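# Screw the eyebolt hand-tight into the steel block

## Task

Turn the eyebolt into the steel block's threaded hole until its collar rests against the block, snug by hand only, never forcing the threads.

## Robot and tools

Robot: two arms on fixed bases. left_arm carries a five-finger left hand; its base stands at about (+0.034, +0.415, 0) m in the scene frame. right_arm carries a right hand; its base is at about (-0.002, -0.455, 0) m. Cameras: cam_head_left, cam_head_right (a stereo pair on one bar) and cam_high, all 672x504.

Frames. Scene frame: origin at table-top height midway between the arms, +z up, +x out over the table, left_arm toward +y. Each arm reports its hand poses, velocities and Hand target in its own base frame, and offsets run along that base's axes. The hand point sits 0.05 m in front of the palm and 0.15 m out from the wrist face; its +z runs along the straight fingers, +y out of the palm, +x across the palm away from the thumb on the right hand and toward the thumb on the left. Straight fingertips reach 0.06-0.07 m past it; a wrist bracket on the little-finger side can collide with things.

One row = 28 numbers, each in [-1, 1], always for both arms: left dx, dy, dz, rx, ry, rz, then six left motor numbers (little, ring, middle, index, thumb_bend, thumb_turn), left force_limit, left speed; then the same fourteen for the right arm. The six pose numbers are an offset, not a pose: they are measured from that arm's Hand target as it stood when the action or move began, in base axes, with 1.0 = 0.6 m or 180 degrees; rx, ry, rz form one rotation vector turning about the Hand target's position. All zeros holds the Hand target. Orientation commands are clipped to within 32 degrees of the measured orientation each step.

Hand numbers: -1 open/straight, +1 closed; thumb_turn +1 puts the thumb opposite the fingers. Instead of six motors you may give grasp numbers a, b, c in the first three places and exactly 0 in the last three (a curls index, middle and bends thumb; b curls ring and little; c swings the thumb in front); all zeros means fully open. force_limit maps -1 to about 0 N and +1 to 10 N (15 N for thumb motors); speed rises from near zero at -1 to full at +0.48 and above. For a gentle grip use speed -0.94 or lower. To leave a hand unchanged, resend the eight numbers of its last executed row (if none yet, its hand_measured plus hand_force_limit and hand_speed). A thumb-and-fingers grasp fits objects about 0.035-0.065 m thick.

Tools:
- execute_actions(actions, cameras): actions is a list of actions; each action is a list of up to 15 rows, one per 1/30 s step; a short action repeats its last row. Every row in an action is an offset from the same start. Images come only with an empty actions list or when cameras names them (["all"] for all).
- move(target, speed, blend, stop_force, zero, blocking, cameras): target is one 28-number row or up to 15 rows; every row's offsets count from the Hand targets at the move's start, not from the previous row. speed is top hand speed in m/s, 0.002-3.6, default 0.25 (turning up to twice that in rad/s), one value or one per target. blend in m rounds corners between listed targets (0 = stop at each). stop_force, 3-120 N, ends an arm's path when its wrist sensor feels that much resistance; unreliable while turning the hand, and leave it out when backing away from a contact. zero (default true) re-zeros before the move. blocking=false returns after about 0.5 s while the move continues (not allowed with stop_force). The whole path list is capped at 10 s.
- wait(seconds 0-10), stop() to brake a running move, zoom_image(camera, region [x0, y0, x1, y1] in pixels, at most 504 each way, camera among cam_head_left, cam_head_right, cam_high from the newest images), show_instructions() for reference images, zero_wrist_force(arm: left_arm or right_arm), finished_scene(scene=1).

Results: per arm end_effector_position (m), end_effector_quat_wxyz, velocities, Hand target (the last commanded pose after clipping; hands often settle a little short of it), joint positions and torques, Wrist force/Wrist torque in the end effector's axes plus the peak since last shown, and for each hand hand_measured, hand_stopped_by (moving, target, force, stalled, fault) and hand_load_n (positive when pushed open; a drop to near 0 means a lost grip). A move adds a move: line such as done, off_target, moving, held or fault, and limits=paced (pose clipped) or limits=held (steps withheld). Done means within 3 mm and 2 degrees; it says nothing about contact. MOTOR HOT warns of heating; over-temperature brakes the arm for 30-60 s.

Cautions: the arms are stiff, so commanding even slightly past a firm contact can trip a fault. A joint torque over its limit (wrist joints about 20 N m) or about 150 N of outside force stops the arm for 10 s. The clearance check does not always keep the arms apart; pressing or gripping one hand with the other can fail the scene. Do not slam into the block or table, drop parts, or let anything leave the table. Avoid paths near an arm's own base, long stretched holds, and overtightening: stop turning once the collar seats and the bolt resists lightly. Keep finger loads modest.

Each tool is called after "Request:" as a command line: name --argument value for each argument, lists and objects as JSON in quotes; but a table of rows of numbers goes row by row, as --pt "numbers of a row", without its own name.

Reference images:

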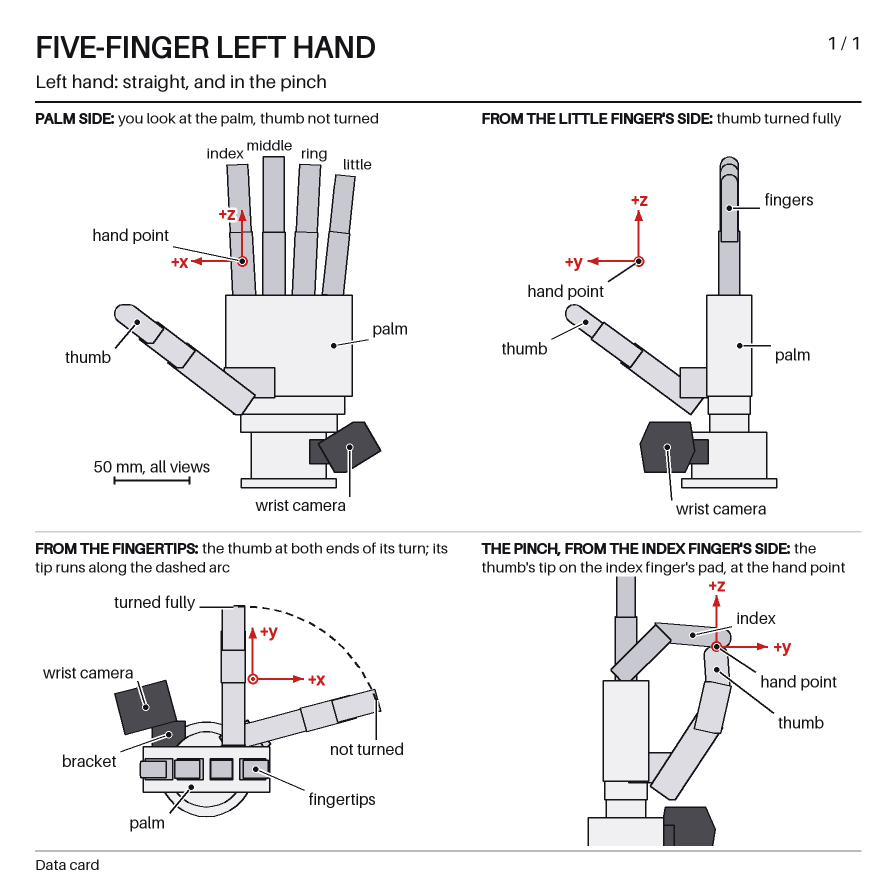

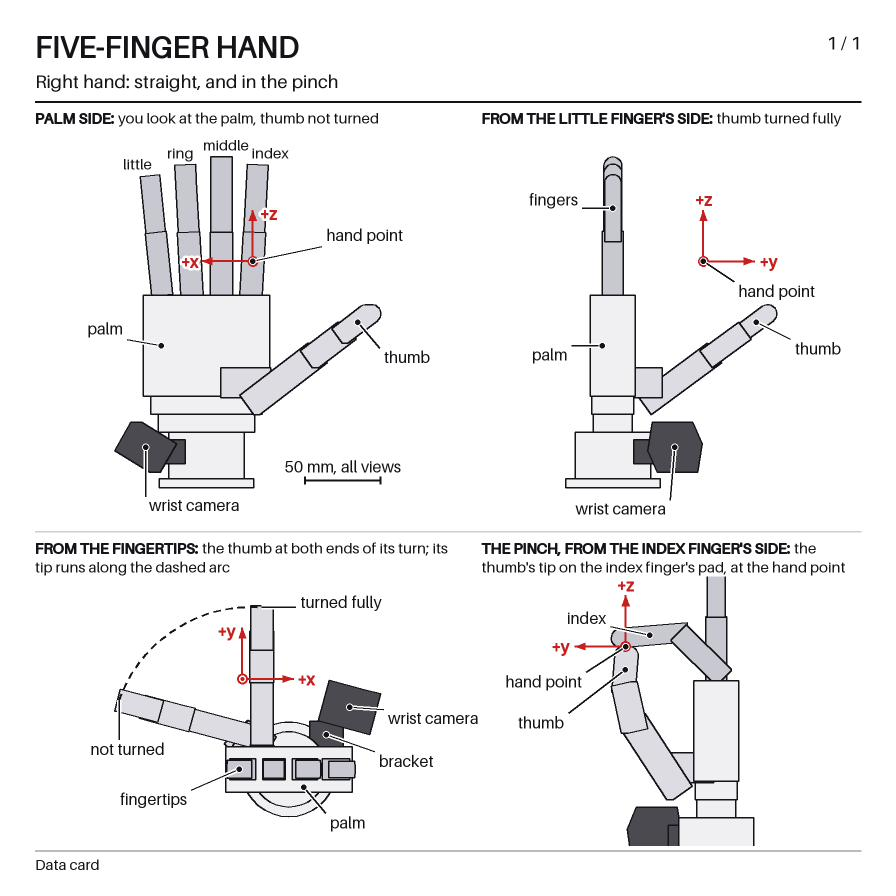

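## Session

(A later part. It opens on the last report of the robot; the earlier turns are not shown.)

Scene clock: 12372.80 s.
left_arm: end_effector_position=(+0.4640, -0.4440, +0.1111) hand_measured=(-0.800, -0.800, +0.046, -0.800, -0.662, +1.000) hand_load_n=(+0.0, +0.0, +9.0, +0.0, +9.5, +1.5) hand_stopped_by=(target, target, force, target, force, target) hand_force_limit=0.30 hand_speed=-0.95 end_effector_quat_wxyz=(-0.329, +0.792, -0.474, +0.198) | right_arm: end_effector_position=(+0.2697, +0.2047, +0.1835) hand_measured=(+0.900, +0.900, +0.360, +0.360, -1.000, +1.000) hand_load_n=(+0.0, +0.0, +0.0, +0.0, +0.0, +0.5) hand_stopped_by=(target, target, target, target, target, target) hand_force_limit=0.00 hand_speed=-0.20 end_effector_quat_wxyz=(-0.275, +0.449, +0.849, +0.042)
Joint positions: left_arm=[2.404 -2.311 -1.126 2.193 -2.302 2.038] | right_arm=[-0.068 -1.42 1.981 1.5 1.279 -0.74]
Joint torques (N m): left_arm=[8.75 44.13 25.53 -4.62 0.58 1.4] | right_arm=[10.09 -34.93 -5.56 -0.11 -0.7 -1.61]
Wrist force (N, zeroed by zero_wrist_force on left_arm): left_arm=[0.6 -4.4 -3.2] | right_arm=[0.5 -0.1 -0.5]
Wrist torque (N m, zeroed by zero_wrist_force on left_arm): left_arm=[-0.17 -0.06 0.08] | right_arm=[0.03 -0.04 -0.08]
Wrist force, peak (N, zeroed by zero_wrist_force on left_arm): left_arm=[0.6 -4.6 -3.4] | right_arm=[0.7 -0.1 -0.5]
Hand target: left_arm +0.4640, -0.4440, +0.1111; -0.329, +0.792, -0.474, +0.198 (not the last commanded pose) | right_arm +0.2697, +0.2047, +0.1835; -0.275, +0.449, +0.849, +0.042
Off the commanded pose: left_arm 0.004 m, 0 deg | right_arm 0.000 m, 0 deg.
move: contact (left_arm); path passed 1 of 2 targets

Request:
move --pt "0 0 0.0083 0 0 0 -0.8 -0.8 0.4 -0.8 0.15 1 0.3 -0.95 0 0 0 0 0 0 0.9 0.9 0.36 0.36 -1 1 0 -0.2" --pt "0.005 0.00733 0.0083 0 0 0.08333 -0.8 -0.8 0.4 -0.8 0.15 1 0.3 -0.95 0 0 0 0 0 0 0.9 0.9 0.36 0.36 -1 1 0 -0.2" --speed 0.04

Request:
zero_wrist_force --arm "left_arm"

Request:
move --target '[0,0,-0.0133,0,0,0,-0.8,-0.8,0.4,-0.8,0.15,1,0.3,-0.95,0,0,0,0,0,0,0.9,0.9,0.36,0.36,-1,1,0,-0.2]' --speed 0.004 --stop_force 3

Request:
move --pt "0.00083 -0.00083 0.0025 0 0 0 -0.8 -0.8 0.4 -0.8 0.15 1 0.3 -0.95 0 0 0 0 0 0 0.9 0.9 0.36 0.36 -1 1 0 -0.2" --pt "0.00083 -0.00083 -0.0067 0 0 0 -0.8 -0.8 0.4 -0.8 0.15 1 0.3 -0.95 0 0 0 0 0 0 0.9 0.9 0.36 0.36 -1 1 0 -0.2" --speed '[0.01,0.003]' --stop_force 3 --zero false

Request:
move --pt "0.00083 -0.00083 0.0025 0 0 0 -0.8 -0.8 0.4 -0.8 0.15 1 0.3 -0.95 0 0 0 0 0 0 0.9 0.9 0.36 0.36 -1 1 0 -0.2" --pt "0.00083 -0.00083 -0.0067 0 0 0 -0.8 -0.8 0.4 -0.8 0.15 1 0.3 -0.95 0 0 0 0 0 0 0.9 0.9 0.36 0.36 -1 1 0 -0.2" --speed '[0.01,0.003]' --stop_force 3 --zero false

Request:
move --pt "-0.0025 0.0025 0.0025 0 0 0 -0.8 -0.8 0.4 -0.8 0.15 1 0.3 -0.95 0 0 0 0 0 0 0.9 0.9 0.36 0.36 -1 1 0 -0.2" --pt "-0.0025 0.0025 -0.0067 0 0 0 -0.8 -0.8 0.4 -0.8 0.15 1 0.3 -0.95 0 0 0 0 0 0 0.9 0.9 0.36 0.36 -1 1 0 -0.2" --speed '[0.01,0.003]' --stop_force 3 --zero false

Request:
move --pt "-0.00083 0.00083 0.0025 0 0 0 -0.8 -0.8 0.4 -0.8 0.15 1 0.3 -0.95 0 0 0 0 0 0 0.9 0.9 0.36 0.36 -1 1 0 -0.2" --pt "-0.00083 0.00083 -0.0067 0 0 0 -0.8 -0.8 0.4 -0.8 0.15 1 0.3 -0.95 0 0 0 0 0 0 0.9 0.9 0.36 0.36 -1 1 0 -0.2" --speed '[0.01,0.003]' --stop_force 3 --zero false

Scene clock: 12406.63 s.
left_arm: end_effector_position=(+0.4671, -0.4397, +0.1160) hand_measured=(-0.800, -0.800, +0.046, -0.800, -0.662, +1.000) hand_load_n=(+0.0, +0.0, +10.5, +0.0, +9.5, +1.5) hand_stopped_by=(target, target, force, target, force, target) hand_force_limit=0.30 hand_speed=-0.95 end_effector_quat_wxyz=(-0.352, +0.847, -0.367, +0.153) | right_arm: end_effector_position=(+0.2697, +0.2047, +0.1835) hand_measured=(+0.900, +0.900, +0.360, +0.360, -1.000, +1.000) hand_load_n=(+0.0, +0.5, +0.0, +0.0, +0.0, +0.0) hand_stopped_by=(target, target, target, target, target, target) hand_force_limit=0.00 hand_speed=-0.20 end_effector_quat_wxyz=(-0.275, +0.449, +0.849, +0.042)
Joint positions: left_arm=[2.387 -2.43 -0.966 1.89 -2.357 1.661] | right_arm=[-0.068 -1.42 1.981 1.5 1.279 -0.74]
Joint torques (N m): left_arm=[-7.98 61.12 8.75 0.36 -1.75 1.15] | right_arm=[10.18 -34.53 -5.23 -0.3 -0.73 -1.56]
Wrist force (N, zeroed by zero_wrist_force on left_arm): left_arm=[-0.3 0.4 -0.3] | right_arm=[0.6 -0.1 -0.4]
Wrist torque (N m, zeroed by zero_wrist_force on left_arm): left_arm=[0.05 -0.01 0.00] | right_arm=[0.02 -0.06 -0.07]
Wrist force, peak (N, zeroed by zero_wrist_force on left_arm): left_arm=[0.6 -4.6 -3.3] | right_arm=[0.8 -0.1 -0.5]
Hand target: left_arm +0.4670, -0.4396, +0.1161; -0.352, +0.847, -0.367, +0.153 | right_arm +0.2697, +0.2047, +0.1835; -0.275, +0.449, +0.849, +0.042
Off the commanded pose: left_arm 0.000 m, 0 deg | right_arm 0.000 m, 0 deg.
move: done

Wrist force sensor zeroed.

Scene clock: 12408.87 s.
left_arm: end_effector_position=(+0.4670, -0.4396, +0.1113) hand_measured=(-0.800, -0.800, +0.046, -0.800, -0.662, +1.000) hand_load_n=(+0.0, +0.0, +9.5, +0.0, +9.5, +1.5) hand_stopped_by=(target, target, force, target, force, target) hand_force_limit=0.30 hand_speed=-0.95 end_effector_quat_wxyz=(-0.352, +0.847, -0.367, +0.153) | right_arm: end_effector_position=(+0.2697, +0.2047, +0.1835) hand_measured=(+0.900, +0.900, +0.360, +0.360, -1.000, +1.000) hand_load_n=(+0.0, +0.0, +0.0, +0.0, +0.0, +0.5) hand_stopped_by=(target, target, target, target, target, target) hand_force_limit=0.00 hand_speed=-0.20 end_effector_quat_wxyz=(-0.275, +0.449, +0.849, +0.042)
Joint positions: left_arm=[2.387 -2.433 -0.972 1.9 -2.357 1.661] | right_arm=[-0.068 -1.42 1.981 1.5 1.279 -0.74]
Joint torques (N m): left_arm=[-0.98 56.64 28.41 -4.93 0.38 -1.06] | right_arm=[10.16 -34.69 -5.79 -0.13 -0.78 -1.43]
Wrist force (N, zeroed by zero_wrist_force on left_arm): left_arm=[0.7 -4.0 -2.9] | right_arm=[0.8 -0.1 -0.3]
Wrist torque (N m, zeroed by zero_wrist_force on left_arm): left_arm=[-0.17 -0.08 0.09] | right_arm=[0.02 -0.08 -0.06]
Wrist force, peak (N, zeroed by zero_wrist_force on left_arm): left_arm=[0.8 -4.6 -3.2] | right_arm=[0.7 0.0 -0.5]
Hand target: left_arm +0.4670, -0.4396, +0.1114; -0.352, +0.847, -0.367, +0.153 (not the last commanded pose) | right_arm +0.2697, +0.2047, +0.1835; -0.275, +0.449, +0.849, +0.042
Off the commanded pose: left_arm 0.003 m, 0 deg | right_arm 0.000 m, 0 deg.
move: contact (left_arm)

Scene clock: 12410.13 s.
left_arm: end_effector_position=(+0.4675, -0.4401, +0.1113) hand_measured=(-0.800, -0.800, +0.046, -0.800, -0.662, +1.000) hand_load_n=(+0.0, +0.0, +9.5, +0.5, +9.5, +1.5) hand_stopped_by=(target, target, force, target, force, target) hand_force_limit=0.30 hand_speed=-0.95 end_effector_quat_wxyz=(-0.352, +0.847, -0.367, +0.153) | right_arm: end_effector_position=(+0.2697, +0.2047, +0.1835) hand_measured=(+0.900, +0.900, +0.360, +0.360, -1.000, +1.000) hand_load_n=(+0.0, +0.0, +0.0, +0.5, +0.0, +0.0) hand_stopped_by=(target, target, target, target, target, target) hand_force_limit=0.00 hand_speed=-0.20 end_effector_quat_wxyz=(-0.275, +0.449, +0.849, +0.042)
Joint positions: left_arm=[2.387 -2.435 -0.969 1.898 -2.357 1.661] | right_arm=[-0.068 -1.42 1.981 1.5 1.279 -0.74]
Joint torques (N m): left_arm=[-7.42 43.71 24.74 -4.73 0.2 -0.95] | right_arm=[10.26 -34.81 -6.2 -0.15 -0.68 -1.44]
Wrist force (N, zeroed by zero_wrist_force on left_arm): left_arm=[0.2 -4.3 -2.8] | right_arm=[0.5 0.0 -0.2]
Wrist torque (N m, zeroed by zero_wrist_force on left_arm): left_arm=[-0.19 -0.07 0.10] | right_arm=[0.03 -0.05 -0.08]
Wrist force, peak (N, zeroed by zero_wrist_force on left_arm): left_arm=[0.7 -4.4 -2.9] | right_arm=[0.8 0.1 -0.4]
Hand target: left_arm +0.4675, -0.4401, +0.1114; -0.352, +0.847, -0.367, +0.153 (not the last commanded pose) | right_arm +0.2697, +0.2047, +0.1835; -0.275, +0.449, +0.849, +0.042
Off the commanded pose: left_arm 0.004 m, 0 deg | right_arm 0.000 m, 0 deg.
move: contact (left_arm); path passed 1 of 2 targets

Scene clock: 12411.40 s.
left_arm: end_effector_position=(+0.4680, -0.4406, +0.1113) hand_measured=(-0.800, -0.800, +0.046, -0.800, -0.662, +1.000) hand_load_n=(+0.0, +0.0, +9.5, +0.0, +9.5, +1.5) hand_stopped_by=(target, target, force, target, force, target) hand_force_limit=0.30 hand_speed=-0.95 end_effector_quat_wxyz=(-0.352, +0.847, -0.367, +0.153) | right_arm: end_effector_position=(+0.2697, +0.2047, +0.1835) hand_measured=(+0.900, +0.900, +0.360, +0.360, -1.000, +1.000) hand_load_n=(+0.0, +0.0, +0.5, +0.0, +0.0, +0.0) hand_stopped_by=(target, target, target, target, target, target) hand_force_limit=0.00 hand_speed=-0.20 end_effector_quat_wxyz=(-0.275, +0.449, +0.849, +0.042)
Joint positions: left_arm=[2.387 -2.437 -0.965 1.896 -2.357 1.661] | right_arm=[-0.068 -1.42 1.981 1.5 1.279 -0.74]
Joint torques (N m): left_arm=[-9.93 43.99 24.14 -4.77 0.13 -1.07] | right_arm=[10.3 -34.62 -6.2 -0.1 -0.68 -1.53]
Wrist force (N, zeroed by zero_wrist_force on left_arm): left_arm=[0.2 -4.1 -2.5] | right_arm=[0.6 -0.2 -0.3]
Wrist torque (N m, zeroed by zero_wrist_force on left_arm): left_arm=[-0.19 -0.08 0.10] | right_arm=[0.01 -0.06 -0.07]
Wrist force, peak (N, zeroed by zero_wrist_force on left_arm): left_arm=[0.1 -4.2 -2.7] | right_arm=[0.7 -0.4 -0.4]
Hand target: left_arm +0.4681, -0.4406, +0.1114; -0.352, +0.847, -0.367, +0.153 (not the last commanded pose) | right_arm +0.2697, +0.2047, +0.1835; -0.275, +0.449, +0.849, +0.042
Off the commanded pose: left_arm 0.004 m, 0 deg | right_arm 0.000 m, 0 deg.
move: contact (left_arm); path passed 1 of 2 targets

Scene clock: 12412.80 s.
left_arm: end_effector_position=(+0.4665, -0.4391, +0.1113) hand_measured=(-0.800, -0.800, +0.046, -0.800, -0.662, +1.000) hand_load_n=(-0.5, -0.5, +9.5, +0.0, +9.5, +1.5) hand_stopped_by=(target, target, force, target, force, target) hand_force_limit=0.30 hand_speed=-0.95 end_effector_quat_wxyz=(-0.352, +0.847, -0.367, +0.153) | right_arm: end_effector_position=(+0.2697, +0.2047, +0.1835) hand_measured=(+0.900, +0.900, +0.360, +0.360, -1.000, +1.000) hand_load_n=(+0.0, +0.0, +0.0, +0.0, +0.0, +0.0) hand_stopped_by=(target, target, target, target, target, target) hand_force_limit=0.00 hand_speed=-0.20 end_effector_quat_wxyz=(-0.275, +0.449, +0.849, +0.042)
Joint positions: left_arm=[2.387 -2.431 -0.976 1.901 -2.357 1.661] | right_arm=[-0.068 -1.42 1.981 1.5 1.279 -0.74]
Joint torques (N m): left_arm=[5.88 46.94 25.1 -4.83 0.54 1.26] | right_arm=[9.97 -35 -6.4 -0.13 -0.55 -1.55]
Wrist force (N, zeroed by zero_wrist_force on left_arm): left_arm=[0.7 -4.2 -2.8] | right_arm=[0.6 -0.1 -0.2]
Wrist torque (N m, zeroed by zero_wrist_force on left_arm): left_arm=[-0.18 -0.07 0.09] | right_arm=[0.02 -0.07 -0.07]
Wrist force, peak (N, zeroed by zero_wrist_force on left_arm): left_arm=[0.9 -4.6 -2.9] | right_arm=[0.8 -0.1 -0.3]
Hand target: left_arm +0.4665, -0.4391, +0.1114; -0.352, +0.847, -0.367, +0.153 (not the last commanded pose) | right_arm +0.2697, +0.2047, +0.1835; -0.275, +0.449, +0.849, +0.042
Off the commanded pose: left_arm 0.004 m, 0 deg | right_arm 0.000 m, 0 deg.
move: contact (left_arm); path passed 1 of 2 targets

Scene clock: 12414.10 s.
left_arm: end_effector_position=(+0.4660, -0.4386, +0.1113) hand_measured=(-0.800, -0.800, +0.046, -0.800, -0.662, +1.000) hand_load_n=(+0.0, +0.0, +9.5, +0.0, +9.5, +1.5) hand_stopped_by=(target, target, force, target, force, target) hand_force_limit=0.30 hand_speed=-0.95 end_effector_quat_wxyz=(-0.352, +0.847, -0.367, +0.153) | right_arm: end_effector_position=(+0.2697, +0.2047, +0.1835) hand_measured=(+0.900, +0.900, +0.360, +0.360, -1.000, +1.000) hand_load_n=(+0.0, +0.0, +0.0, +0.0, +0.0, +0.0) hand_stopped_by=(target, target, target, target, target, target) hand_force_limit=0.00 hand_speed=-0.20 end_effector_quat_wxyz=(-0.275, +0.449, +0.849, +0.042)
Joint positions: left_arm=[2.387 -2.429 -0.98 1.903 -2.357 1.661] | right_arm=[-0.068 -1.42 1.981 1.5 1.279 -0.74]
Joint torques (N m): left_arm=[8.61 46.77 25.48 -5.03 0.31 1.12] | right_arm=[10.04 -34.26 -7.03 -0.14 -0.72 -1.43]
Wrist force (N, zeroed by zero_wrist_force on left_arm): left_arm=[0.7 -4.2 -2.7] | right_arm=[0.5 -0.3 -0.3]
Wrist torque (N m, zeroed by zero_wrist_force on left_arm): left_arm=[-0.18 -0.07 0.08] | right_arm=[-0.01 -0.04 -0.08]
Wrist force, peak (N, zeroed by zero_wrist_force on left_arm): left_arm=[0.8 -4.5 -3.0] | right_arm=[0.7 0.0 -0.4]
Hand target: left_arm +0.4660, -0.4386, +0.1114; -0.352, +0.847, -0.367, +0.153 (not the last commanded pose) | right_arm +0.2697, +0.2047, +0.1835; -0.275, +0.449, +0.849, +0.042
Off the commanded pose: left_arm 0.004 m, 0 deg | right_arm 0.000 m, 0 deg.
move: contact (left_arm); path passed 1 of 2 targets

Request:
move --target '[0.00167,-0.00167,0.0308,0,0,0,-0.8,-0.8,0.4,-0.8,0.15,1,0.3,-0.95,0,0,0,0,0,0,0.9,0.9,0.36,0.36,-1,1,0,-0.2]' --speed 0.05 --cameras '["cam_high"]'

Request:
zoom_image --camera "cam_high" --region '[333, 210, 358, 235]'

Scene clock: 12424.27 s.
left_arm: end_effector_position=(+0.4671, -0.4396, +0.1301) hand_measured=(-0.800, -0.800, +0.046, -0.800, -0.662, +1.000) hand_load_n=(+0.0, +0.0, +10.5, +0.0, +9.5, +1.5) hand_stopped_by=(target, target, force, target, force, target) hand_force_limit=0.30 hand_speed=-0.95 end_effector_quat_wxyz=(-0.352, +0.847, -0.367, +0.153) end_effector_velocity=(+0.000, -0.001, -0.001) end_effector_angular_velocity=(-0.001, -0.004, -0.001) | right_arm: end_effector_position=(+0.2697, +0.2047, +0.1835) hand_measured=(+0.900, +0.900, +0.360, +0.360, -1.000, +1.000) hand_load_n=(+0.0, +0.5, +0.0, +0.0, -0.5, +0.5) hand_stopped_by=(target, target, target, target, target, target) hand_force_limit=0.00 hand_speed=-0.20 end_effector_quat_wxyz=(-0.275, +0.449, +0.849, +0.042)
Joint positions: left_arm=[2.387 -2.42 -0.947 1.862 -2.357 1.661] | right_arm=[-0.068 -1.42 1.981 1.5 1.279 -0.74]
Joint velocities: left_arm=[-0.001 0 -0.003 0.007 -0.002 0] | right_arm=[within noise]
Joint torques (N m): left_arm=[-3.1 37.96 8.28 0.54 -0.03 -1.07] | right_arm=[10.82 -33.97 -6.01 -0.12 -0.76 -1.53]
Wrist force (N, zeroed by zero_wrist_force on left_arm): left_arm=[0.1 0.3 0.2] | right_arm=[0.5 -0.1 -0.3]
Wrist torque (N m, zeroed by zero_wrist_force on left_arm): left_arm=[0.04 -0.02 0.00] | right_arm=[0.03 -0.05 -0.08]
Wrist force, peak (N, zeroed by zero_wrist_force on left_arm): left_arm=[0.6 -4.5 -3.1] | right_arm=[0.7 -0.2 -0.4]
Hand target: left_arm +0.4670, -0.4396, +0.1299; -0.352, +0.847, -0.367, +0.153 | right_arm +0.2697, +0.2047, +0.1835; -0.275, +0.449, +0.849, +0.042
Off the commanded pose: left_arm 0.000 m, 0 deg | right_arm 0.000 m, 0 deg.
move: done
Images, in order (width x height): cam_high 672x504.

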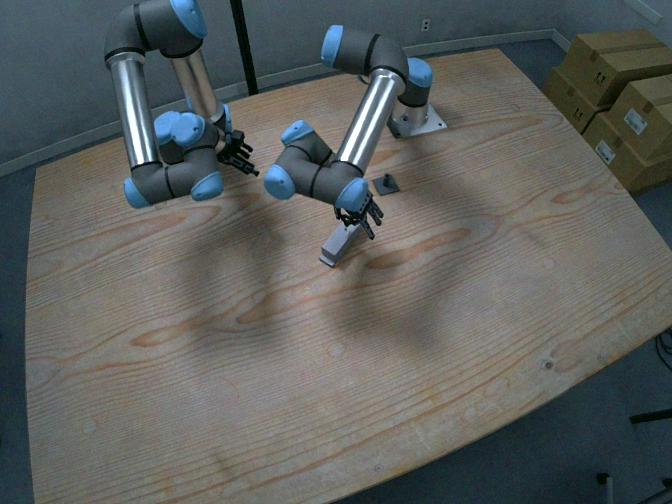

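Scaled by 20.160 from the camera's 672x504 image, which has a finer 960x720 frame.

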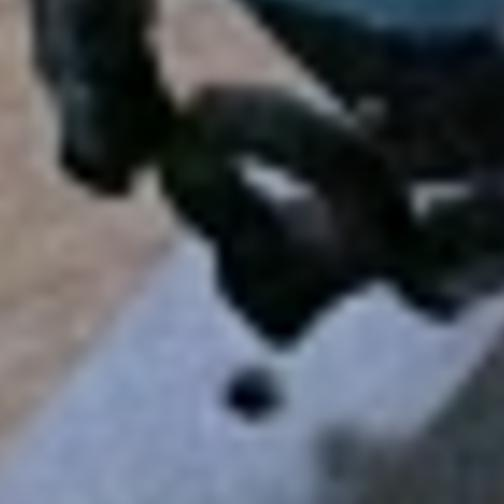

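Request:
move --pt "0 0 0.0667 0 0 0 -0.8 -0.8 0.4 -0.8 0.15 1 0.3 -0.95 0 0 0 0 0 0 0.9 0.9 0.36 0.36 -1 1 0 -0.2" --pt "-0.2475 0.3265 0.0667 0 0 0 -0.8 -0.8 0.4 -0.8 0.15 1 0.3 -0.95 0 0 0 0 0 0 0.9 0.9 0.36 0.36 -1 1 0 -0.2" --pt "-0.2475 0.3265 -0.0267 0 0 0 -0.8 -0.8 0.4 -0.8 0.15 1 0.3 -0.95 0 0 0 0 0 0 0.9 0.9 0.36 0.36 -1 1 0 -0.2" --speed '[0.1,0.14,0.08]' --cameras '["cam_high"]'

Request:
zoom_image --camera "cam_high" --region '[371, 155, 401, 185]'

Scene clock: 12535.83 s.
left_arm: end_effector_position=(+0.3185, -0.2437, +0.1138) hand_measured=(-0.800, -0.800, +0.046, -0.800, -0.662, +1.000) hand_load_n=(+0.0, +0.0, +10.0, +0.0, +9.5, +1.5) hand_stopped_by=(target, target, force, target, force, target) hand_force_limit=0.30 hand_speed=-0.95 end_effector_quat_wxyz=(-0.352, +0.847, -0.367, +0.153) | right_arm: end_effector_position=(+0.2697, +0.2047, +0.1835) hand_measured=(+0.900, +0.900, +0.360, +0.360, -1.000, +1.000) hand_load_n=(+0.0, +0.0, +0.5, +0.0, +0.0, +0.0) hand_stopped_by=(target, target, target, target, target, target) hand_force_limit=0.00 hand_speed=-0.20 end_effector_quat_wxyz=(-0.275, +0.449, +0.849, +0.042)
Joint positions: left_arm=[2.503 -1.856 -1.88 2.345 -2.343 1.823] | right_arm=[-0.068 -1.42 1.981 1.5 1.279 -0.74]
Joint torques (N m): left_arm=[0.75 32.81 28.11 -3.24 -2.35 0.98] | right_arm=[10.44 -34.26 -5.74 -0.11 -0.66 -1.52]
Wrist force (N, zeroed by zero_wrist_force on left_arm): left_arm=[0.0 -0.2 0.1] | right_arm=[0.8 -0.1 -0.3]
Wrist torque (N m, zeroed by zero_wrist_force on left_arm): left_arm=[-0.06 0.00 -0.12] | right_arm=[0.02 -0.08 -0.07]
Wrist force, peak (N, zeroed by zero_wrist_force on left_arm): left_arm=[0.2 1.3 1.4] | right_arm=[0.9 0.0 -0.2]
Hand target: left_arm +0.3185, -0.2437, +0.1138; -0.352, +0.847, -0.367, +0.153 | right_arm +0.2697, +0.2047, +0.1835; -0.275, +0.449, +0.849, +0.042
Off the commanded pose: left_arm 0.000 m, 0 deg | right_arm 0.000 m, 0 deg.
move: done
Images, in order (width x height): cam_high 672x504.

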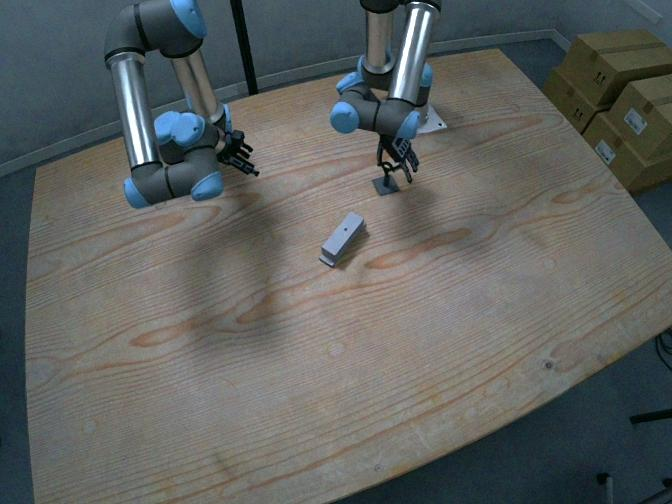

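Scaled by 16.800 from the camera's 672x504 image, which has a finer 960x720 frame.

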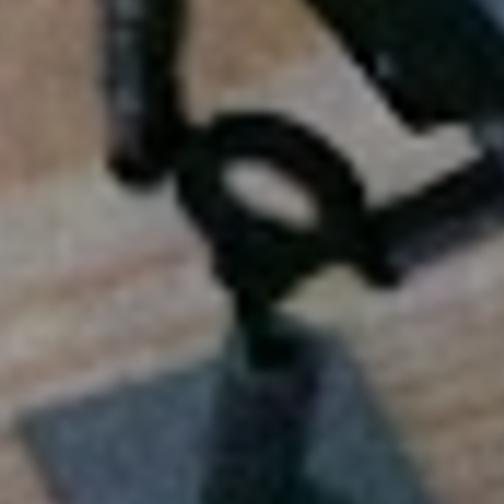

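Request:
move --target '[0.00367,0.00333,0,0,0,0,-0.8,-0.8,0.4,-0.8,0.15,1,0.3,-0.95,0,0,0,0,0,0,0.9,0.9,0.36,0.36,-1,1,0,-0.2]' --speed 0.03 --cameras '["cam_high"]'

Request:
zoom_image --camera "cam_high" --region '[371, 155, 401, 185]'

Scene clock: 12584.70 s.
left_arm: end_effector_position=(+0.3208, -0.2417, +0.1138) hand_measured=(-0.800, -0.800, +0.046, -0.800, -0.662, +1.000) hand_load_n=(+0.0, +0.0, +10.5, +0.0, +9.5, +1.5) hand_stopped_by=(target, target, force, target, force, target) hand_force_limit=0.30 hand_speed=-0.95 end_effector_quat_wxyz=(-0.352, +0.847, -0.367, +0.153) | right_arm: end_effector_position=(+0.2697, +0.2047, +0.1835) hand_measured=(+0.900, +0.900, +0.360, +0.360, -1.000, +1.000) hand_load_n=(+0.0, +0.0, +0.0, +0.0, +0.0, +0.0) hand_stopped_by=(target, target, target, target, target, target) hand_force_limit=0.00 hand_speed=-0.20 end_effector_quat_wxyz=(-0.275, +0.449, +0.849, +0.042)
Joint positions: left_arm=[2.512 -1.853 -1.881 2.351 -2.342 1.835] | right_arm=[-0.068 -1.42 1.981 1.5 1.279 -0.74]
Joint torques (N m): left_arm=[-3.12 32.84 5.04 -0.59 0.21 -0.34] | right_arm=[9.89 -34.52 -6.47 -0.05 -0.61 -1.63]
Wrist force (N, zeroed by zero_wrist_force on left_arm): left_arm=[0.0 -0.3 0.1] | right_arm=[0.6 -0.1 -0.1]
Wrist torque (N m, zeroed by zero_wrist_force on left_arm): left_arm=[-0.06 0.01 -0.12] | right_arm=[0.02 -0.06 -0.07]
Wrist force, peak (N, zeroed by zero_wrist_force on left_arm): left_arm=[-0.1 -0.6 0.2] | right_arm=[0.8 -0.1 -0.4]
Hand target: left_arm +0.3207, -0.2417, +0.1138; -0.352, +0.847, -0.367, +0.153 | right_arm +0.2697, +0.2047, +0.1835; -0.275, +0.449, +0.849, +0.042
Off the commanded pose: left_arm 0.000 m, 0 deg | right_arm 0.000 m, 0 deg.
move: done
Images, in order (width x height): cam_high 672x504.

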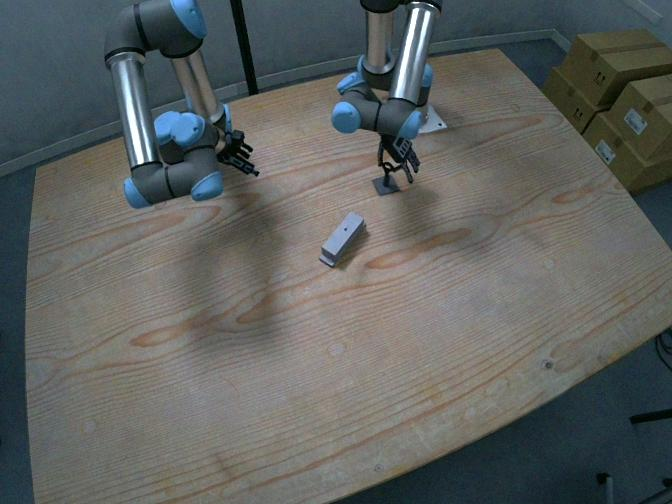

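Scaled by 16.800 from the camera's 672x504 image, which has a finer 960x720 frame.

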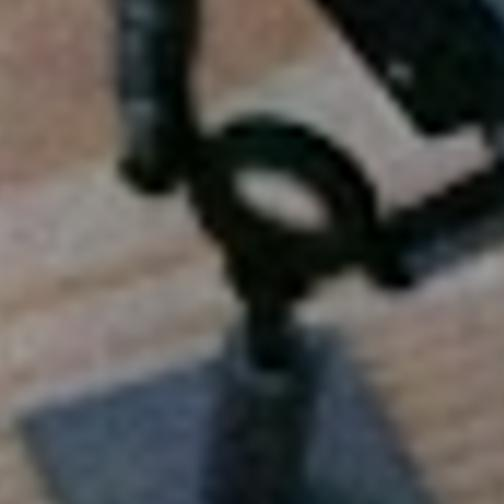

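Request:
move --target '[0,0,-0.0417,0,0,0,-0.8,-0.8,0.4,-0.8,0.15,1,0.3,-0.95,0,0,0,0,0,0,0.9,0.9,0.36,0.36,-1,1,0,-0.2]' --speed 0.005 --stop_force 3 --cameras '["cam_high"]'

Request:
zoom_image --camera "cam_high" --region '[371, 155, 401, 185]'

Scene clock: 12596.40 s.
left_arm: end_effector_position=(+0.3207, -0.2417, +0.1058) hand_measured=(-0.800, -0.800, +0.046, -0.800, -0.662, +1.000) hand_load_n=(+0.0, +0.0, +9.5, +0.0, +9.5, +1.0) hand_stopped_by=(target, target, force, target, force, target) hand_force_limit=0.30 hand_speed=-0.95 end_effector_quat_wxyz=(-0.352, +0.847, -0.367, +0.153) | right_arm: end_effector_position=(+0.2697, +0.2047, +0.1835) hand_measured=(+0.900, +0.900, +0.360, +0.360, -1.000, +1.000) hand_load_n=(+0.0, +0.5, +0.0, +0.0, +0.0, +0.5) hand_stopped_by=(target, target, target, target, target, target) hand_force_limit=0.00 hand_speed=-0.20 end_effector_quat_wxyz=(-0.275, +0.449, +0.849, +0.042)
Joint positions: left_arm=[2.512 -1.865 -1.891 2.372 -2.342 1.834] | right_arm=[-0.068 -1.42 1.981 1.5 1.279 -0.74]
Joint torques (N m): left_arm=[-6.88 34.96 25.5 -4.57 0.87 -0.49] | right_arm=[9.78 -34.65 -6.73 -0.15 -0.71 -1.55]
Wrist force (N, zeroed by zero_wrist_force on left_arm): left_arm=[-0.1 -4.9 -2.8] | right_arm=[0.5 -0.1 -0.1]
Wrist torque (N m, zeroed by zero_wrist_force on left_arm): left_arm=[-0.28 -0.08 0.00] | right_arm=[0.02 -0.04 -0.08]
Wrist force, peak (N, zeroed by zero_wrist_force on left_arm): left_arm=[-0.1 -7.0 -4.2] | right_arm=[0.8 -0.2 -0.4]
Hand target: left_arm +0.3208, -0.2417, +0.1058; -0.352, +0.847, -0.367, +0.153 (not the last commanded pose) | right_arm +0.2697, +0.2047, +0.1835; -0.275, +0.449, +0.849, +0.042
Off the commanded pose: left_arm 0.017 m, 0 deg | right_arm 0.000 m, 0 deg.
move: contact (left_arm)
Images, in order (width x height): cam_high 672x504.

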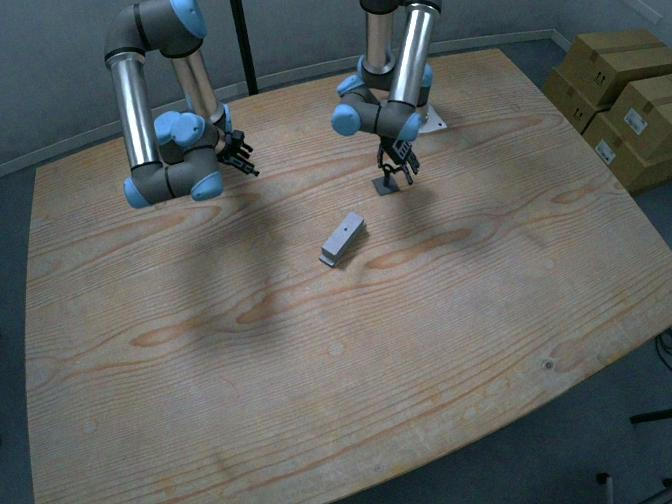

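Scaled by 16.800 from the camera's 672x504 image, which has a finer 960x720 frame.

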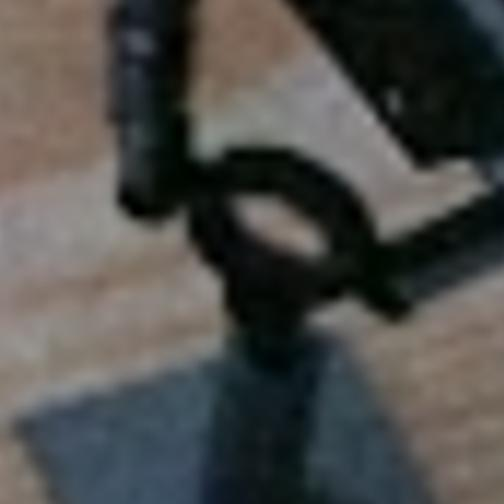

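Request:
move --pt "0 0 0.005 0 0 0 -0.8 -0.8 0.4 -0.8 0.15 1 0.3 -0.95 0 0 0 0 0 0 0.9 0.9 0.36 0.36 -1 1 0 -0.2" --pt "0.00122 0.0025 0.005 0 0 0 -0.8 -0.8 0.4 -0.8 0.15 1 0.3 -0.95 0 0 0 0 0 0 0.9 0.9 0.36 0.36 -1 1 0 -0.2" --speed 0.02

Request:
move --target '[0,0,-0.0333,0,0,0,-0.8,-0.8,0.4,-0.8,0.15,1,0.3,-0.95,0,0,0,0,0,0,0.9,0.9,0.36,0.36,-1,1,0,-0.2]' --speed 0.005 --stop_force 3 --cameras '["cam_high"]'

Request:
zoom_image --camera "cam_high" --region '[371, 155, 401, 185]'

Scene clock: 12609.43 s.
left_arm: end_effector_position=(+0.3216, -0.2402, +0.1089) hand_measured=(-0.800, -0.800, +0.046, -0.800, -0.662, +1.000) hand_load_n=(+0.0, +0.0, +10.0, +0.0, +9.5, +1.5) hand_stopped_by=(target, target, force, target, force, target) hand_force_limit=0.30 hand_speed=-0.95 end_effector_quat_wxyz=(-0.352, +0.847, -0.367, +0.154) | right_arm: end_effector_position=(+0.2697, +0.2047, +0.1835) hand_measured=(+0.900, +0.900, +0.360, +0.360, -1.000, +1.000) hand_load_n=(+0.0, +0.0, +0.0, +0.5, +0.0, +0.0) hand_stopped_by=(target, target, target, target, target, target) hand_force_limit=0.00 hand_speed=-0.20 end_effector_quat_wxyz=(-0.275, +0.449, +0.849, +0.042)
Joint positions: left_arm=[2.517 -1.858 -1.89 2.369 -2.341 1.841] | right_arm=[-0.068 -1.42 1.981 1.5 1.279 -0.74]
Joint torques (N m): left_arm=[-7.53 17.45 10.79 -3.59 -0.01 -1.23] | right_arm=[9.97 -34.17 -5.89 -0.33 -0.71 -1.55]
Wrist force (N, zeroed by zero_wrist_force on left_arm): left_arm=[0.1 -0.2 0.1] | right_arm=[0.5 0.1 -0.2]
Wrist torque (N m, zeroed by zero_wrist_force on left_arm): left_arm=[-0.05 -0.02 -0.11] | right_arm=[0.05 -0.04 -0.07]
Wrist force, peak (N, zeroed by zero_wrist_force on left_arm): left_arm=[0.0 -5.0 -2.7] | right_arm=[0.7 -0.2 -0.4]
Hand target: left_arm +0.3215, -0.2402, +0.1088; -0.352, +0.847, -0.367, +0.153 | right_arm +0.2697, +0.2047, +0.1835; -0.275, +0.449, +0.849, +0.042
Off the commanded pose: left_arm 0.000 m, 0 deg | right_arm 0.000 m, 0 deg.
move: done

Scene clock: 12614.17 s.
left_arm: end_effector_position=(+0.3215, -0.2402, +0.0907) hand_measured=(-0.800, -0.800, +0.046, -0.800, -0.662, +1.000) hand_load_n=(+0.0, +0.0, +10.5, +0.0, +9.0, +0.0) hand_stopped_by=(target, target, force, target, force, target) hand_force_limit=0.30 hand_speed=-0.95 end_effector_quat_wxyz=(-0.352, +0.847, -0.367, +0.153) | right_arm: end_effector_position=(+0.2697, +0.2047, +0.1835) hand_measured=(+0.900, +0.900, +0.360, +0.360, -1.000, +1.000) hand_load_n=(+0.0, +0.0, +0.5, +0.0, +0.0, +0.5) hand_stopped_by=(target, target, target, target, target, target) hand_force_limit=0.00 hand_speed=-0.20 end_effector_quat_wxyz=(-0.275, +0.449, +0.849, +0.042)
Joint positions: left_arm=[2.516 -1.884 -1.91 2.415 -2.341 1.841] | right_arm=[-0.068 -1.42 1.981 1.5 1.279 -0.74]
Joint torques (N m): left_arm=[-9.15 35.04 25.85 -4.41 0.12 -1.14] | right_arm=[9.92 -35 -5.99 -0.15 -0.55 -1.59]
Wrist force (N, zeroed by zero_wrist_force on left_arm): left_arm=[-1.1 -4.9 -0.7] | right_arm=[0.6 0.0 -0.3]
Wrist torque (N m, zeroed by zero_wrist_force on left_arm): left_arm=[-0.17 -0.04 0.01] | right_arm=[0.04 -0.06 -0.07]
Wrist force, peak (N, zeroed by zero_wrist_force on left_arm): left_arm=[-1.8 -7.4 -2.5] | right_arm=[0.8 -0.2 -0.2]
Hand target: left_arm +0.3215, -0.2402, +0.0907; -0.352, +0.847, -0.367, +0.153 (not the last commanded pose) | right_arm +0.2697, +0.2047, +0.1835; -0.275, +0.449, +0.849, +0.042
Off the commanded pose: left_arm 0.002 m, 0 deg | right_arm 0.000 m, 0 deg.
move: contact (left_arm)
Images, in order (width x height): cam_high 672x504.

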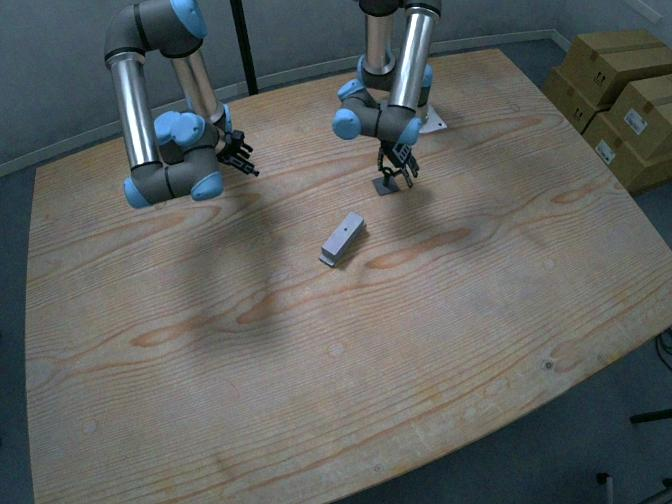

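Scaled by 16.800 from the camera's 672x504 image, which has a finer 960x720 frame.

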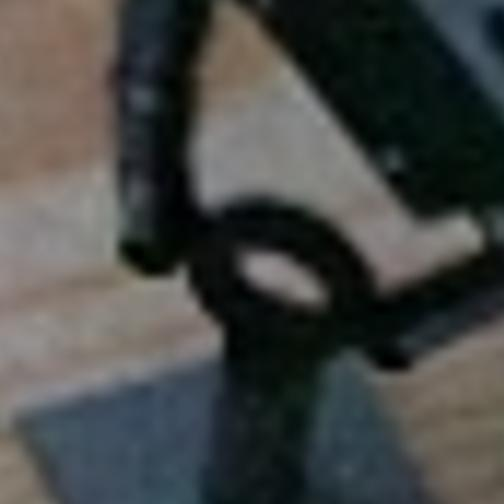

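Request:
move --target '[0,0,0,0,0,0,-0.8,-0.8,0.4,-0.8,-1,1,0.25,-0.93,0,0,0,0,0,0,0.9,0.9,0.36,0.36,-1,1,0,-0.2]'

Request:
move --target '[0,0,0,0,0,0,-0.8,-0.8,-0.15,-0.8,-1,1,0.25,-0.7,0,0,0,0,0,0,0.9,0.9,0.36,0.36,-1,1,0,-0.2]'

Request:
move --target '[0,0,0,0,0,0,-0.8,-0.8,0.04,-0.8,-1,1,-0.9,-0.93,0,0,0,0,0,0,0.9,0.9,0.36,0.36,-1,1,0,-0.2]'

Request:
move --target '[0,0,0,0,0,0,-0.8,-0.8,0.04,-0.8,0.001,1,-0.85,-0.93,0,0,0,0,0,0,0.9,0.9,0.36,0.36,-1,1,0,-0.2]'

Request:
wait --seconds 1.5

Request:
move --target '[0,0,0,0,0,0,-0.8,-0.8,0.3,-0.8,0.05,1,-0.3,-0.94,0,0,0,0,0,0,0.9,0.9,0.36,0.36,-1,1,0,-0.2]'

Request:
move --target '[0,0,0,0,0,0,-0.8,-0.8,0.4,-0.8,0.15,1,0.3,-0.95,0,0,0,0,0,0,0.9,0.9,0.36,0.36,-1,1,0,-0.2]'

Request:
move --target '[0,0,0,0,0,0,-0.8,-0.8,0.5,-0.8,0.3,1,0.7,-0.95,0,0,0,0,0,0,0.9,0.9,0.36,0.36,-1,1,0,-0.2]' --cameras '["cam_high"]'

Request:
zoom_image --camera "cam_high" --region '[371, 155, 401, 185]'

Scene clock: 12661.20 s.
left_arm: end_effector_position=(+0.3215, -0.2402, +0.0907) hand_measured=(-0.800, -0.800, +0.048, -0.800, -1.000, +1.000) hand_load_n=(+0.0, +0.0, +0.5, +0.0, +0.0, +0.0) hand_stopped_by=(target, target, force, target, target, target) hand_force_limit=0.25 hand_speed=-0.93 end_effector_quat_wxyz=(-0.352, +0.847, -0.367, +0.153) | right_arm: end_effector_position=(+0.2697, +0.2047, +0.1835) hand_measured=(+0.900, +0.900, +0.360, +0.360, -1.000, +1.000) hand_load_n=(+0.0, +0.0, +0.0, +0.5, +0.0, +0.0) hand_stopped_by=(target, target, target, target, target, target) hand_force_limit=0.00 hand_speed=-0.20 end_effector_quat_wxyz=(-0.275, +0.449, +0.849, +0.042)
Joint positions: left_arm=[2.516 -1.884 -1.91 2.415 -2.341 1.841] | right_arm=[-0.068 -1.42 1.981 1.5 1.279 -0.74]
Joint torques (N m): left_arm=[-7.28 33.41 25.66 -4.42 0.1 -1.11] | right_arm=[10.26 -34.61 -6.08 -0.12 -0.55 -1.49]
Wrist force (N, zeroed by zero_wrist_force on left_arm): left_arm=[-0.2 -0.8 0.1] | right_arm=[0.7 -0.2 -0.1]
Wrist torque (N m, zeroed by zero_wrist_force on left_arm): left_arm=[-0.05 0.00 -0.11] | right_arm=[0.00 -0.07 -0.07]
Wrist force, peak (N, zeroed by zero_wrist_force on left_arm): left_arm=[-0.8 -6.6 -0.1] | right_arm=[0.7 -0.3 -0.4]
Hand target: left_arm +0.3215, -0.2402, +0.0907; -0.352, +0.847, -0.367, +0.153 | right_arm +0.2697, +0.2047, +0.1835; -0.275, +0.449, +0.849, +0.042
Off the commanded pose: left_arm 0.000 m, 0 deg | right_arm 0.000 m, 0 deg.
move: done

Scene clock: 12661.73 s.
left_arm: end_effector_position=(+0.3215, -0.2402, +0.0907) hand_measured=(-0.800, -0.800, -0.150, -0.800, -1.000, +1.000) hand_load_n=(+0.0, +0.0, +0.0, +0.0, +0.0, +0.0) hand_stopped_by=(target, target, target, target, target, target) hand_force_limit=0.25 hand_speed=-0.70 end_effector_quat_wxyz=(-0.352, +0.847, -0.367, +0.153) | right_arm: end_effector_position=(+0.2697, +0.2047, +0.1835) hand_measured=(+0.900, +0.900, +0.360, +0.360, -1.000, +1.000) hand_load_n=(+0.0, +0.0, +0.0, +0.0, +0.0, +0.0) hand_stopped_by=(target, target, target, target, target, target) hand_force_limit=0.00 hand_speed=-0.20 end_effector_quat_wxyz=(-0.275, +0.449, +0.849, +0.042)
Joint positions: left_arm=[2.516 -1.884 -1.91 2.415 -2.341 1.841] | right_arm=[-0.068 -1.42 1.981 1.5 1.279 -0.74]
Joint torques (N m): left_arm=[-7.04 32.04 24.12 -4.46 0.02 -1.28] | right_arm=[9.7 -34.3 -6.66 -0.21 -0.63 -1.58]
Wrist force (N, zeroed by zero_wrist_force on left_arm): left_arm=[0.1 -0.6 -0.3] | right_arm=[0.4 -0.2 -0.3]
Wrist torque (N m, zeroed by zero_wrist_force on left_arm): left_arm=[-0.05 -0.03 -0.11] | right_arm=[0.02 -0.03 -0.08]
Wrist force, peak (N, zeroed by zero_wrist_force on left_arm): left_arm=[0.1 -1.1 0.2] | right_arm=[0.6 0.0 -0.4]
Hand target: left_arm +0.3215, -0.2402, +0.0907; -0.352, +0.847, -0.367, +0.153 | right_arm +0.2697, +0.2047, +0.1835; -0.275, +0.449, +0.849, +0.042
Off the commanded pose: left_arm 0.000 m, 0 deg | right_arm 0.000 m, 0 deg.
move: done

Scene clock: 12662.97 s.
left_arm: end_effector_position=(+0.3215, -0.2402, +0.0907) hand_measured=(-0.800, -0.800, +0.040, -0.800, -1.000, +1.000) hand_load_n=(+0.0, +0.0, +0.5, +0.0, +0.0, +0.0) hand_stopped_by=(target, target, force, target, target, target) hand_force_limit=-0.90 hand_speed=-0.93 end_effector_quat_wxyz=(-0.352, +0.847, -0.367, +0.153) | right_arm: end_effector_position=(+0.2697, +0.2047, +0.1835) hand_measured=(+0.900, +0.900, +0.360, +0.360, -1.000, +1.000) hand_load_n=(+0.0, +0.0, +0.0, +0.0, +0.0, +0.0) hand_stopped_by=(target, target, target, target, target, target) hand_force_limit=0.00 hand_speed=-0.20 end_effector_quat_wxyz=(-0.275, +0.449, +0.849, +0.042)
Joint positions: left_arm=[2.516 -1.884 -1.91 2.415 -2.341 1.841] | right_arm=[-0.068 -1.42 1.981 1.5 1.279 -0.74]
Joint torques (N m): left_arm=[-8.56 30.18 25.09 -4.4 0.05 -0.9] | right_arm=[10.74 -34.16 -5.92 -0.14 -0.65 -1.4]
Wrist force (N, zeroed by zero_wrist_force on left_arm): left_arm=[0.2 -0.9 0.1] | right_arm=[0.6 -0.1 0.0]
Wrist torque (N m, zeroed by zero_wrist_force on left_arm): left_arm=[-0.09 -0.04 -0.10] | right_arm=[0.01 -0.06 -0.07]
Wrist force, peak (N, zeroed by zero_wrist_force on left_arm): left_arm=[0.1 -1.2 0.1] | right_arm=[0.6 -0.3 -0.4]
Hand target: left_arm +0.3215, -0.2402, +0.0907; -0.352, +0.847, -0.367, +0.153 | right_arm +0.2697, +0.2047, +0.1835; -0.275, +0.449, +0.849, +0.042
Off the commanded pose: left_arm 0.000 m, 0 deg | right_arm 0.000 m, 0 deg.
move: done

Scene clock: 12666.30 s.
left_arm: end_effector_position=(+0.3215, -0.2402, +0.0907) hand_measured=(-0.800, -0.800, +0.040, -0.800, -0.686, +1.000) hand_load_n=(+0.0, +0.0, +1.5, +0.0, +1.0, +0.0) hand_stopped_by=(target, target, force, target, force, target) hand_force_limit=-0.85 hand_speed=-0.93 end_effector_quat_wxyz=(-0.352, +0.847, -0.367, +0.153) | right_arm: end_effector_position=(+0.2697, +0.2047, +0.1835) hand_measured=(+0.900, +0.900, +0.360, +0.360, -1.000, +1.000) hand_load_n=(+0.0, +0.5, +0.0, +0.0, +0.0, +0.0) hand_stopped_by=(target, target, target, target, target, target) hand_force_limit=0.00 hand_speed=-0.20 end_effector_quat_wxyz=(-0.275, +0.449, +0.849, +0.042)
Joint positions: left_arm=[2.516 -1.884 -1.91 2.415 -2.341 1.841] | right_arm=[-0.068 -1.42 1.981 1.5 1.279 -0.74]
Joint torques (N m): left_arm=[-8.34 28.27 25.27 -4.45 -0.06 -1.08] | right_arm=[10.33 -34.91 -5.71 -0.25 -0.73 -1.6]
Wrist force (N, zeroed by zero_wrist_force on left_arm): left_arm=[0.1 -0.2 0.1] | right_arm=[0.4 -0.1 0.0]
Wrist torque (N m, zeroed by zero_wrist_force on left_arm): left_arm=[-0.03 -0.02 -0.12] | right_arm=[0.00 -0.04 -0.08]
Wrist force, peak (N, zeroed by zero_wrist_force on left_arm): left_arm=[0.1 -0.9 -0.1] | right_arm=[0.7 -0.1 -0.5]
Hand target: left_arm +0.3215, -0.2402, +0.0907; -0.352, +0.847, -0.367, +0.153 | right_arm +0.2697, +0.2047, +0.1835; -0.275, +0.449, +0.849, +0.042
Off the commanded pose: left_arm 0.000 m, 0 deg | right_arm 0.000 m, 0 deg.
move: done

Scene clock: 12667.80 s.
left_arm: end_effector_position=(+0.3215, -0.2402, +0.0907) hand_measured=(-0.800, -0.800, +0.040, -0.800, -0.686, +1.000) hand_load_n=(+0.0, +0.0, +1.5, +0.0, +1.0, +0.5) hand_stopped_by=(target, target, force, target, force, target) hand_force_limit=-0.85 hand_speed=-0.93 end_effector_quat_wxyz=(-0.352, +0.847, -0.367, +0.153) | right_arm: end_effector_position=(+0.2697, +0.2047, +0.1835) hand_measured=(+0.900, +0.900, +0.360, +0.360, -1.000, +1.000) hand_load_n=(+0.0, +0.0, +0.0, +0.0, -0.5, +0.0) hand_stopped_by=(target, target, target, target, target, target) hand_force_limit=0.00 hand_speed=-0.20 end_effector_quat_wxyz=(-0.275, +0.449, +0.849, +0.042)
Joint positions: left_arm=[2.516 -1.884 -1.91 2.415 -2.341 1.841] | right_arm=[-0.068 -1.42 1.981 1.5 1.279 -0.74]
Joint torques (N m): left_arm=[-7.97 26.22 25.25 -4.31 -0.04 -1.03] | right_arm=[10.65 -34.37 -5.53 -0.24 -0.67 -1.56]
Wrist force (N, zeroed by zero_wrist_force on left_arm): left_arm=[0.1 -0.2 0.2] | right_arm=[0.4 -0.2 -0.5]
Wrist torque (N m, zeroed by zero_wrist_force on left_arm): left_arm=[-0.03 -0.02 -0.11] | right_arm=[0.01 -0.03 -0.09]
Wrist force, peak (N, zeroed by zero_wrist_force on left_arm): left_arm=[0.2 -0.2 0.4] | right_arm=[0.8 -0.1 -0.3]
Hand target: left_arm +0.3215, -0.2402, +0.0907; -0.352, +0.847, -0.367, +0.153 | right_arm +0.2697, +0.2047, +0.1835; -0.275, +0.449, +0.849, +0.042
Off the commanded pose: left_arm 0.000 m, 0 deg | right_arm 0.000 m, 0 deg.
wait: 1.50 s; at rest by 0.17 s

Scene clock: 12668.30 s.
left_arm: end_effector_position=(+0.3215, -0.2402, +0.0907) hand_measured=(-0.800, -0.800, +0.044, -0.800, -0.676, +1.000) hand_load_n=(+0.0, +0.0, +5.5, +0.0, +5.0, +1.0) hand_stopped_by=(target, target, force, target, force, target) hand_force_limit=-0.30 hand_speed=-0.94 end_effector_quat_wxyz=(-0.352, +0.847, -0.367, +0.153) | right_arm: end_effector_position=(+0.2697, +0.2047, +0.1835) hand_measured=(+0.900, +0.900, +0.360, +0.360, -1.000, +1.000) hand_load_n=(+0.0, +0.5, +0.0, +0.0, -0.5, +0.0) hand_stopped_by=(target, target, target, target, target, target) hand_force_limit=0.00 hand_speed=-0.20 end_effector_quat_wxyz=(-0.275, +0.449, +0.849, +0.042)
Joint positions: left_arm=[2.516 -1.884 -1.91 2.415 -2.341 1.841] | right_arm=[-0.068 -1.42 1.981 1.5 1.279 -0.74]
Joint torques (N m): left_arm=[-8.24 26.58 25.18 -4.55 -0.04 -1] | right_arm=[10.4 -33.29 -5.82 -0.2 -0.71 -1.45]
Wrist force (N, zeroed by zero_wrist_force on left_arm): left_arm=[0.1 0.1 0.1] | right_arm=[0.6 -0.1 -0.4]
Wrist torque (N m, zeroed by zero_wrist_force on left_arm): left_arm=[0.01 -0.03 -0.12] | right_arm=[0.03 -0.06 -0.08]
Wrist force, peak (N, zeroed by zero_wrist_force on left_arm): left_arm=[0.0 -0.4 0.8] | right_arm=[0.8 0.1 -0.4]
Hand target: left_arm +0.3215, -0.2402, +0.0907; -0.352, +0.847, -0.367, +0.153 | right_arm +0.2697, +0.2047, +0.1835; -0.275, +0.449, +0.849, +0.042
Off the commanded pose: left_arm 0.000 m, 0 deg | right_arm 0.000 m, 0 deg.
move: done

Scene clock: 12668.80 s.
left_arm: end_effector_position=(+0.3215, -0.2402, +0.0907) hand_measured=(-0.800, -0.800, +0.046, -0.800, -0.658, +1.000) hand_load_n=(+0.0, +0.0, +10.5, +0.0, +9.5, +2.0) hand_stopped_by=(target, target, force, target, force, target) hand_force_limit=0.30 hand_speed=-0.95 end_effector_quat_wxyz=(-0.352, +0.847, -0.367, +0.153) | right_arm: end_effector_position=(+0.2697, +0.2047, +0.1835) hand_measured=(+0.900, +0.900, +0.360, +0.360, -1.000, +1.000) hand_load_n=(+0.0, +0.0, +0.0, +0.0, +0.0, +0.0) hand_stopped_by=(target, target, target, target, target, target) hand_force_limit=0.00 hand_speed=-0.20 end_effector_quat_wxyz=(-0.275, +0.449, +0.849, +0.042)
Joint positions: left_arm=[2.516 -1.884 -1.91 2.415 -2.341 1.841] | right_arm=[-0.068 -1.42 1.981 1.5 1.279 -0.74]
Joint torques (N m): left_arm=[-8.06 25.49 25.36 -4.46 0.02 -1] | right_arm=[10.32 -34.08 -6.49 -0.19 -0.67 -1.5]
Wrist force (N, zeroed by zero_wrist_force on left_arm): left_arm=[0.2 0.0 0.1] | right_arm=[0.6 -0.1 -0.3]
Wrist torque (N m, zeroed by zero_wrist_force on left_arm): left_arm=[0.00 -0.04 -0.12] | right_arm=[0.03 -0.06 -0.07]
Wrist force, peak (N, zeroed by zero_wrist_force on left_arm): left_arm=[-0.2 -0.6 1.0] | right_arm=[0.7 -0.3 -0.3]
Hand target: left_arm +0.3215, -0.2402, +0.0907; -0.352, +0.847, -0.367, +0.153 | right_arm +0.2697, +0.2047, +0.1835; -0.275, +0.449, +0.849, +0.042
Off the commanded pose: left_arm 0.000 m, 0 deg | right_arm 0.000 m, 0 deg.
move: done

Scene clock: 12669.30 s.
left_arm: end_effector_position=(+0.3215, -0.2402, +0.0907) hand_measured=(-0.800, -0.800, +0.046, -0.800, -0.648, +1.000) hand_load_n=(+0.0, +0.0, +13.0, +0.0, +12.0, +2.5) hand_stopped_by=(target, target, force, target, force, target) hand_force_limit=0.70 hand_speed=-0.95 end_effector_quat_wxyz=(-0.352, +0.847, -0.367, +0.153) | right_arm: end_effector_position=(+0.2697, +0.2047, +0.1835) hand_measured=(+0.900, +0.900, +0.360, +0.360, -1.000, +1.000) hand_load_n=(+0.0, +0.0, +0.0, +0.0, +0.0, +0.0) hand_stopped_by=(target, target, target, target, target, target) hand_force_limit=0.00 hand_speed=-0.20 end_effector_quat_wxyz=(-0.275, +0.449, +0.849, +0.042)
Joint positions: left_arm=[2.516 -1.884 -1.91 2.415 -2.341 1.841] | right_arm=[-0.068 -1.42 1.981 1.5 1.279 -0.74]
Joint torques (N m): left_arm=[-7.83 24.93 26.03 -4.22 -0.02 -1.01] | right_arm=[10.23 -34.75 -5.82 -0.1 -0.51 -1.5]
Wrist force (N, zeroed by zero_wrist_force on left_arm): left_arm=[0.1 0.1 0.0] | right_arm=[0.6 0.1 -0.2]
Wrist torque (N m, zeroed by zero_wrist_force on left_arm): left_arm=[0.01 -0.03 -0.12] | right_arm=[0.05 -0.07 -0.07]
Wrist force, peak (N, zeroed by zero_wrist_force on left_arm): left_arm=[0.0 -0.3 0.4] | right_arm=[0.7 -0.2 -0.4]
Hand target: left_arm +0.3215, -0.2402, +0.0907; -0.352, +0.847, -0.367, +0.153 | right_arm +0.2697, +0.2047, +0.1835; -0.275, +0.449, +0.849, +0.042
Off the commanded pose: left_arm 0.000 m, 0 deg | right_arm 0.000 m, 0 deg.
move: done
Images, in order (width x height): cam_high 672x504.

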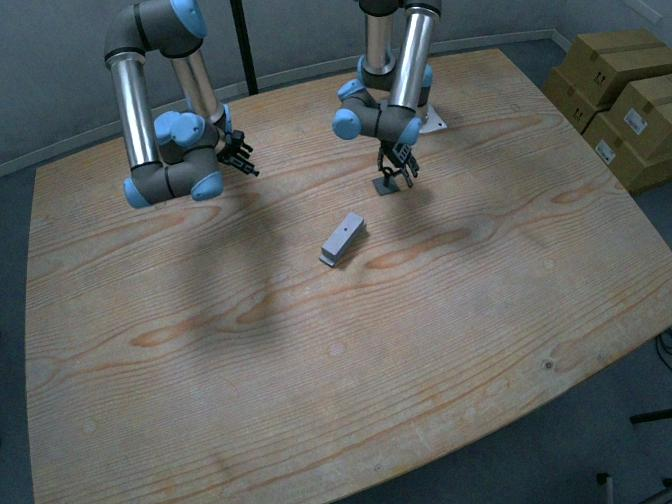

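Scaled by 16.800 from the camera's 672x504 image, which has a finer 960x720 frame.

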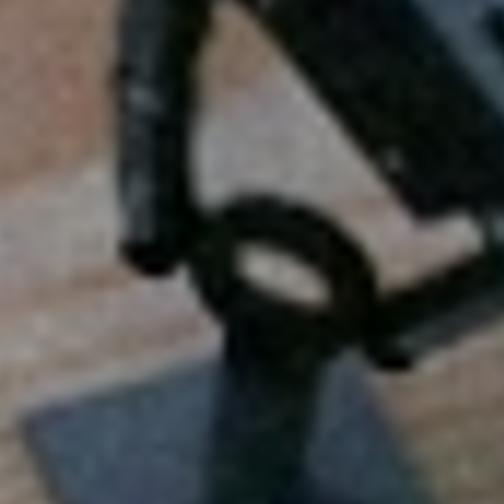

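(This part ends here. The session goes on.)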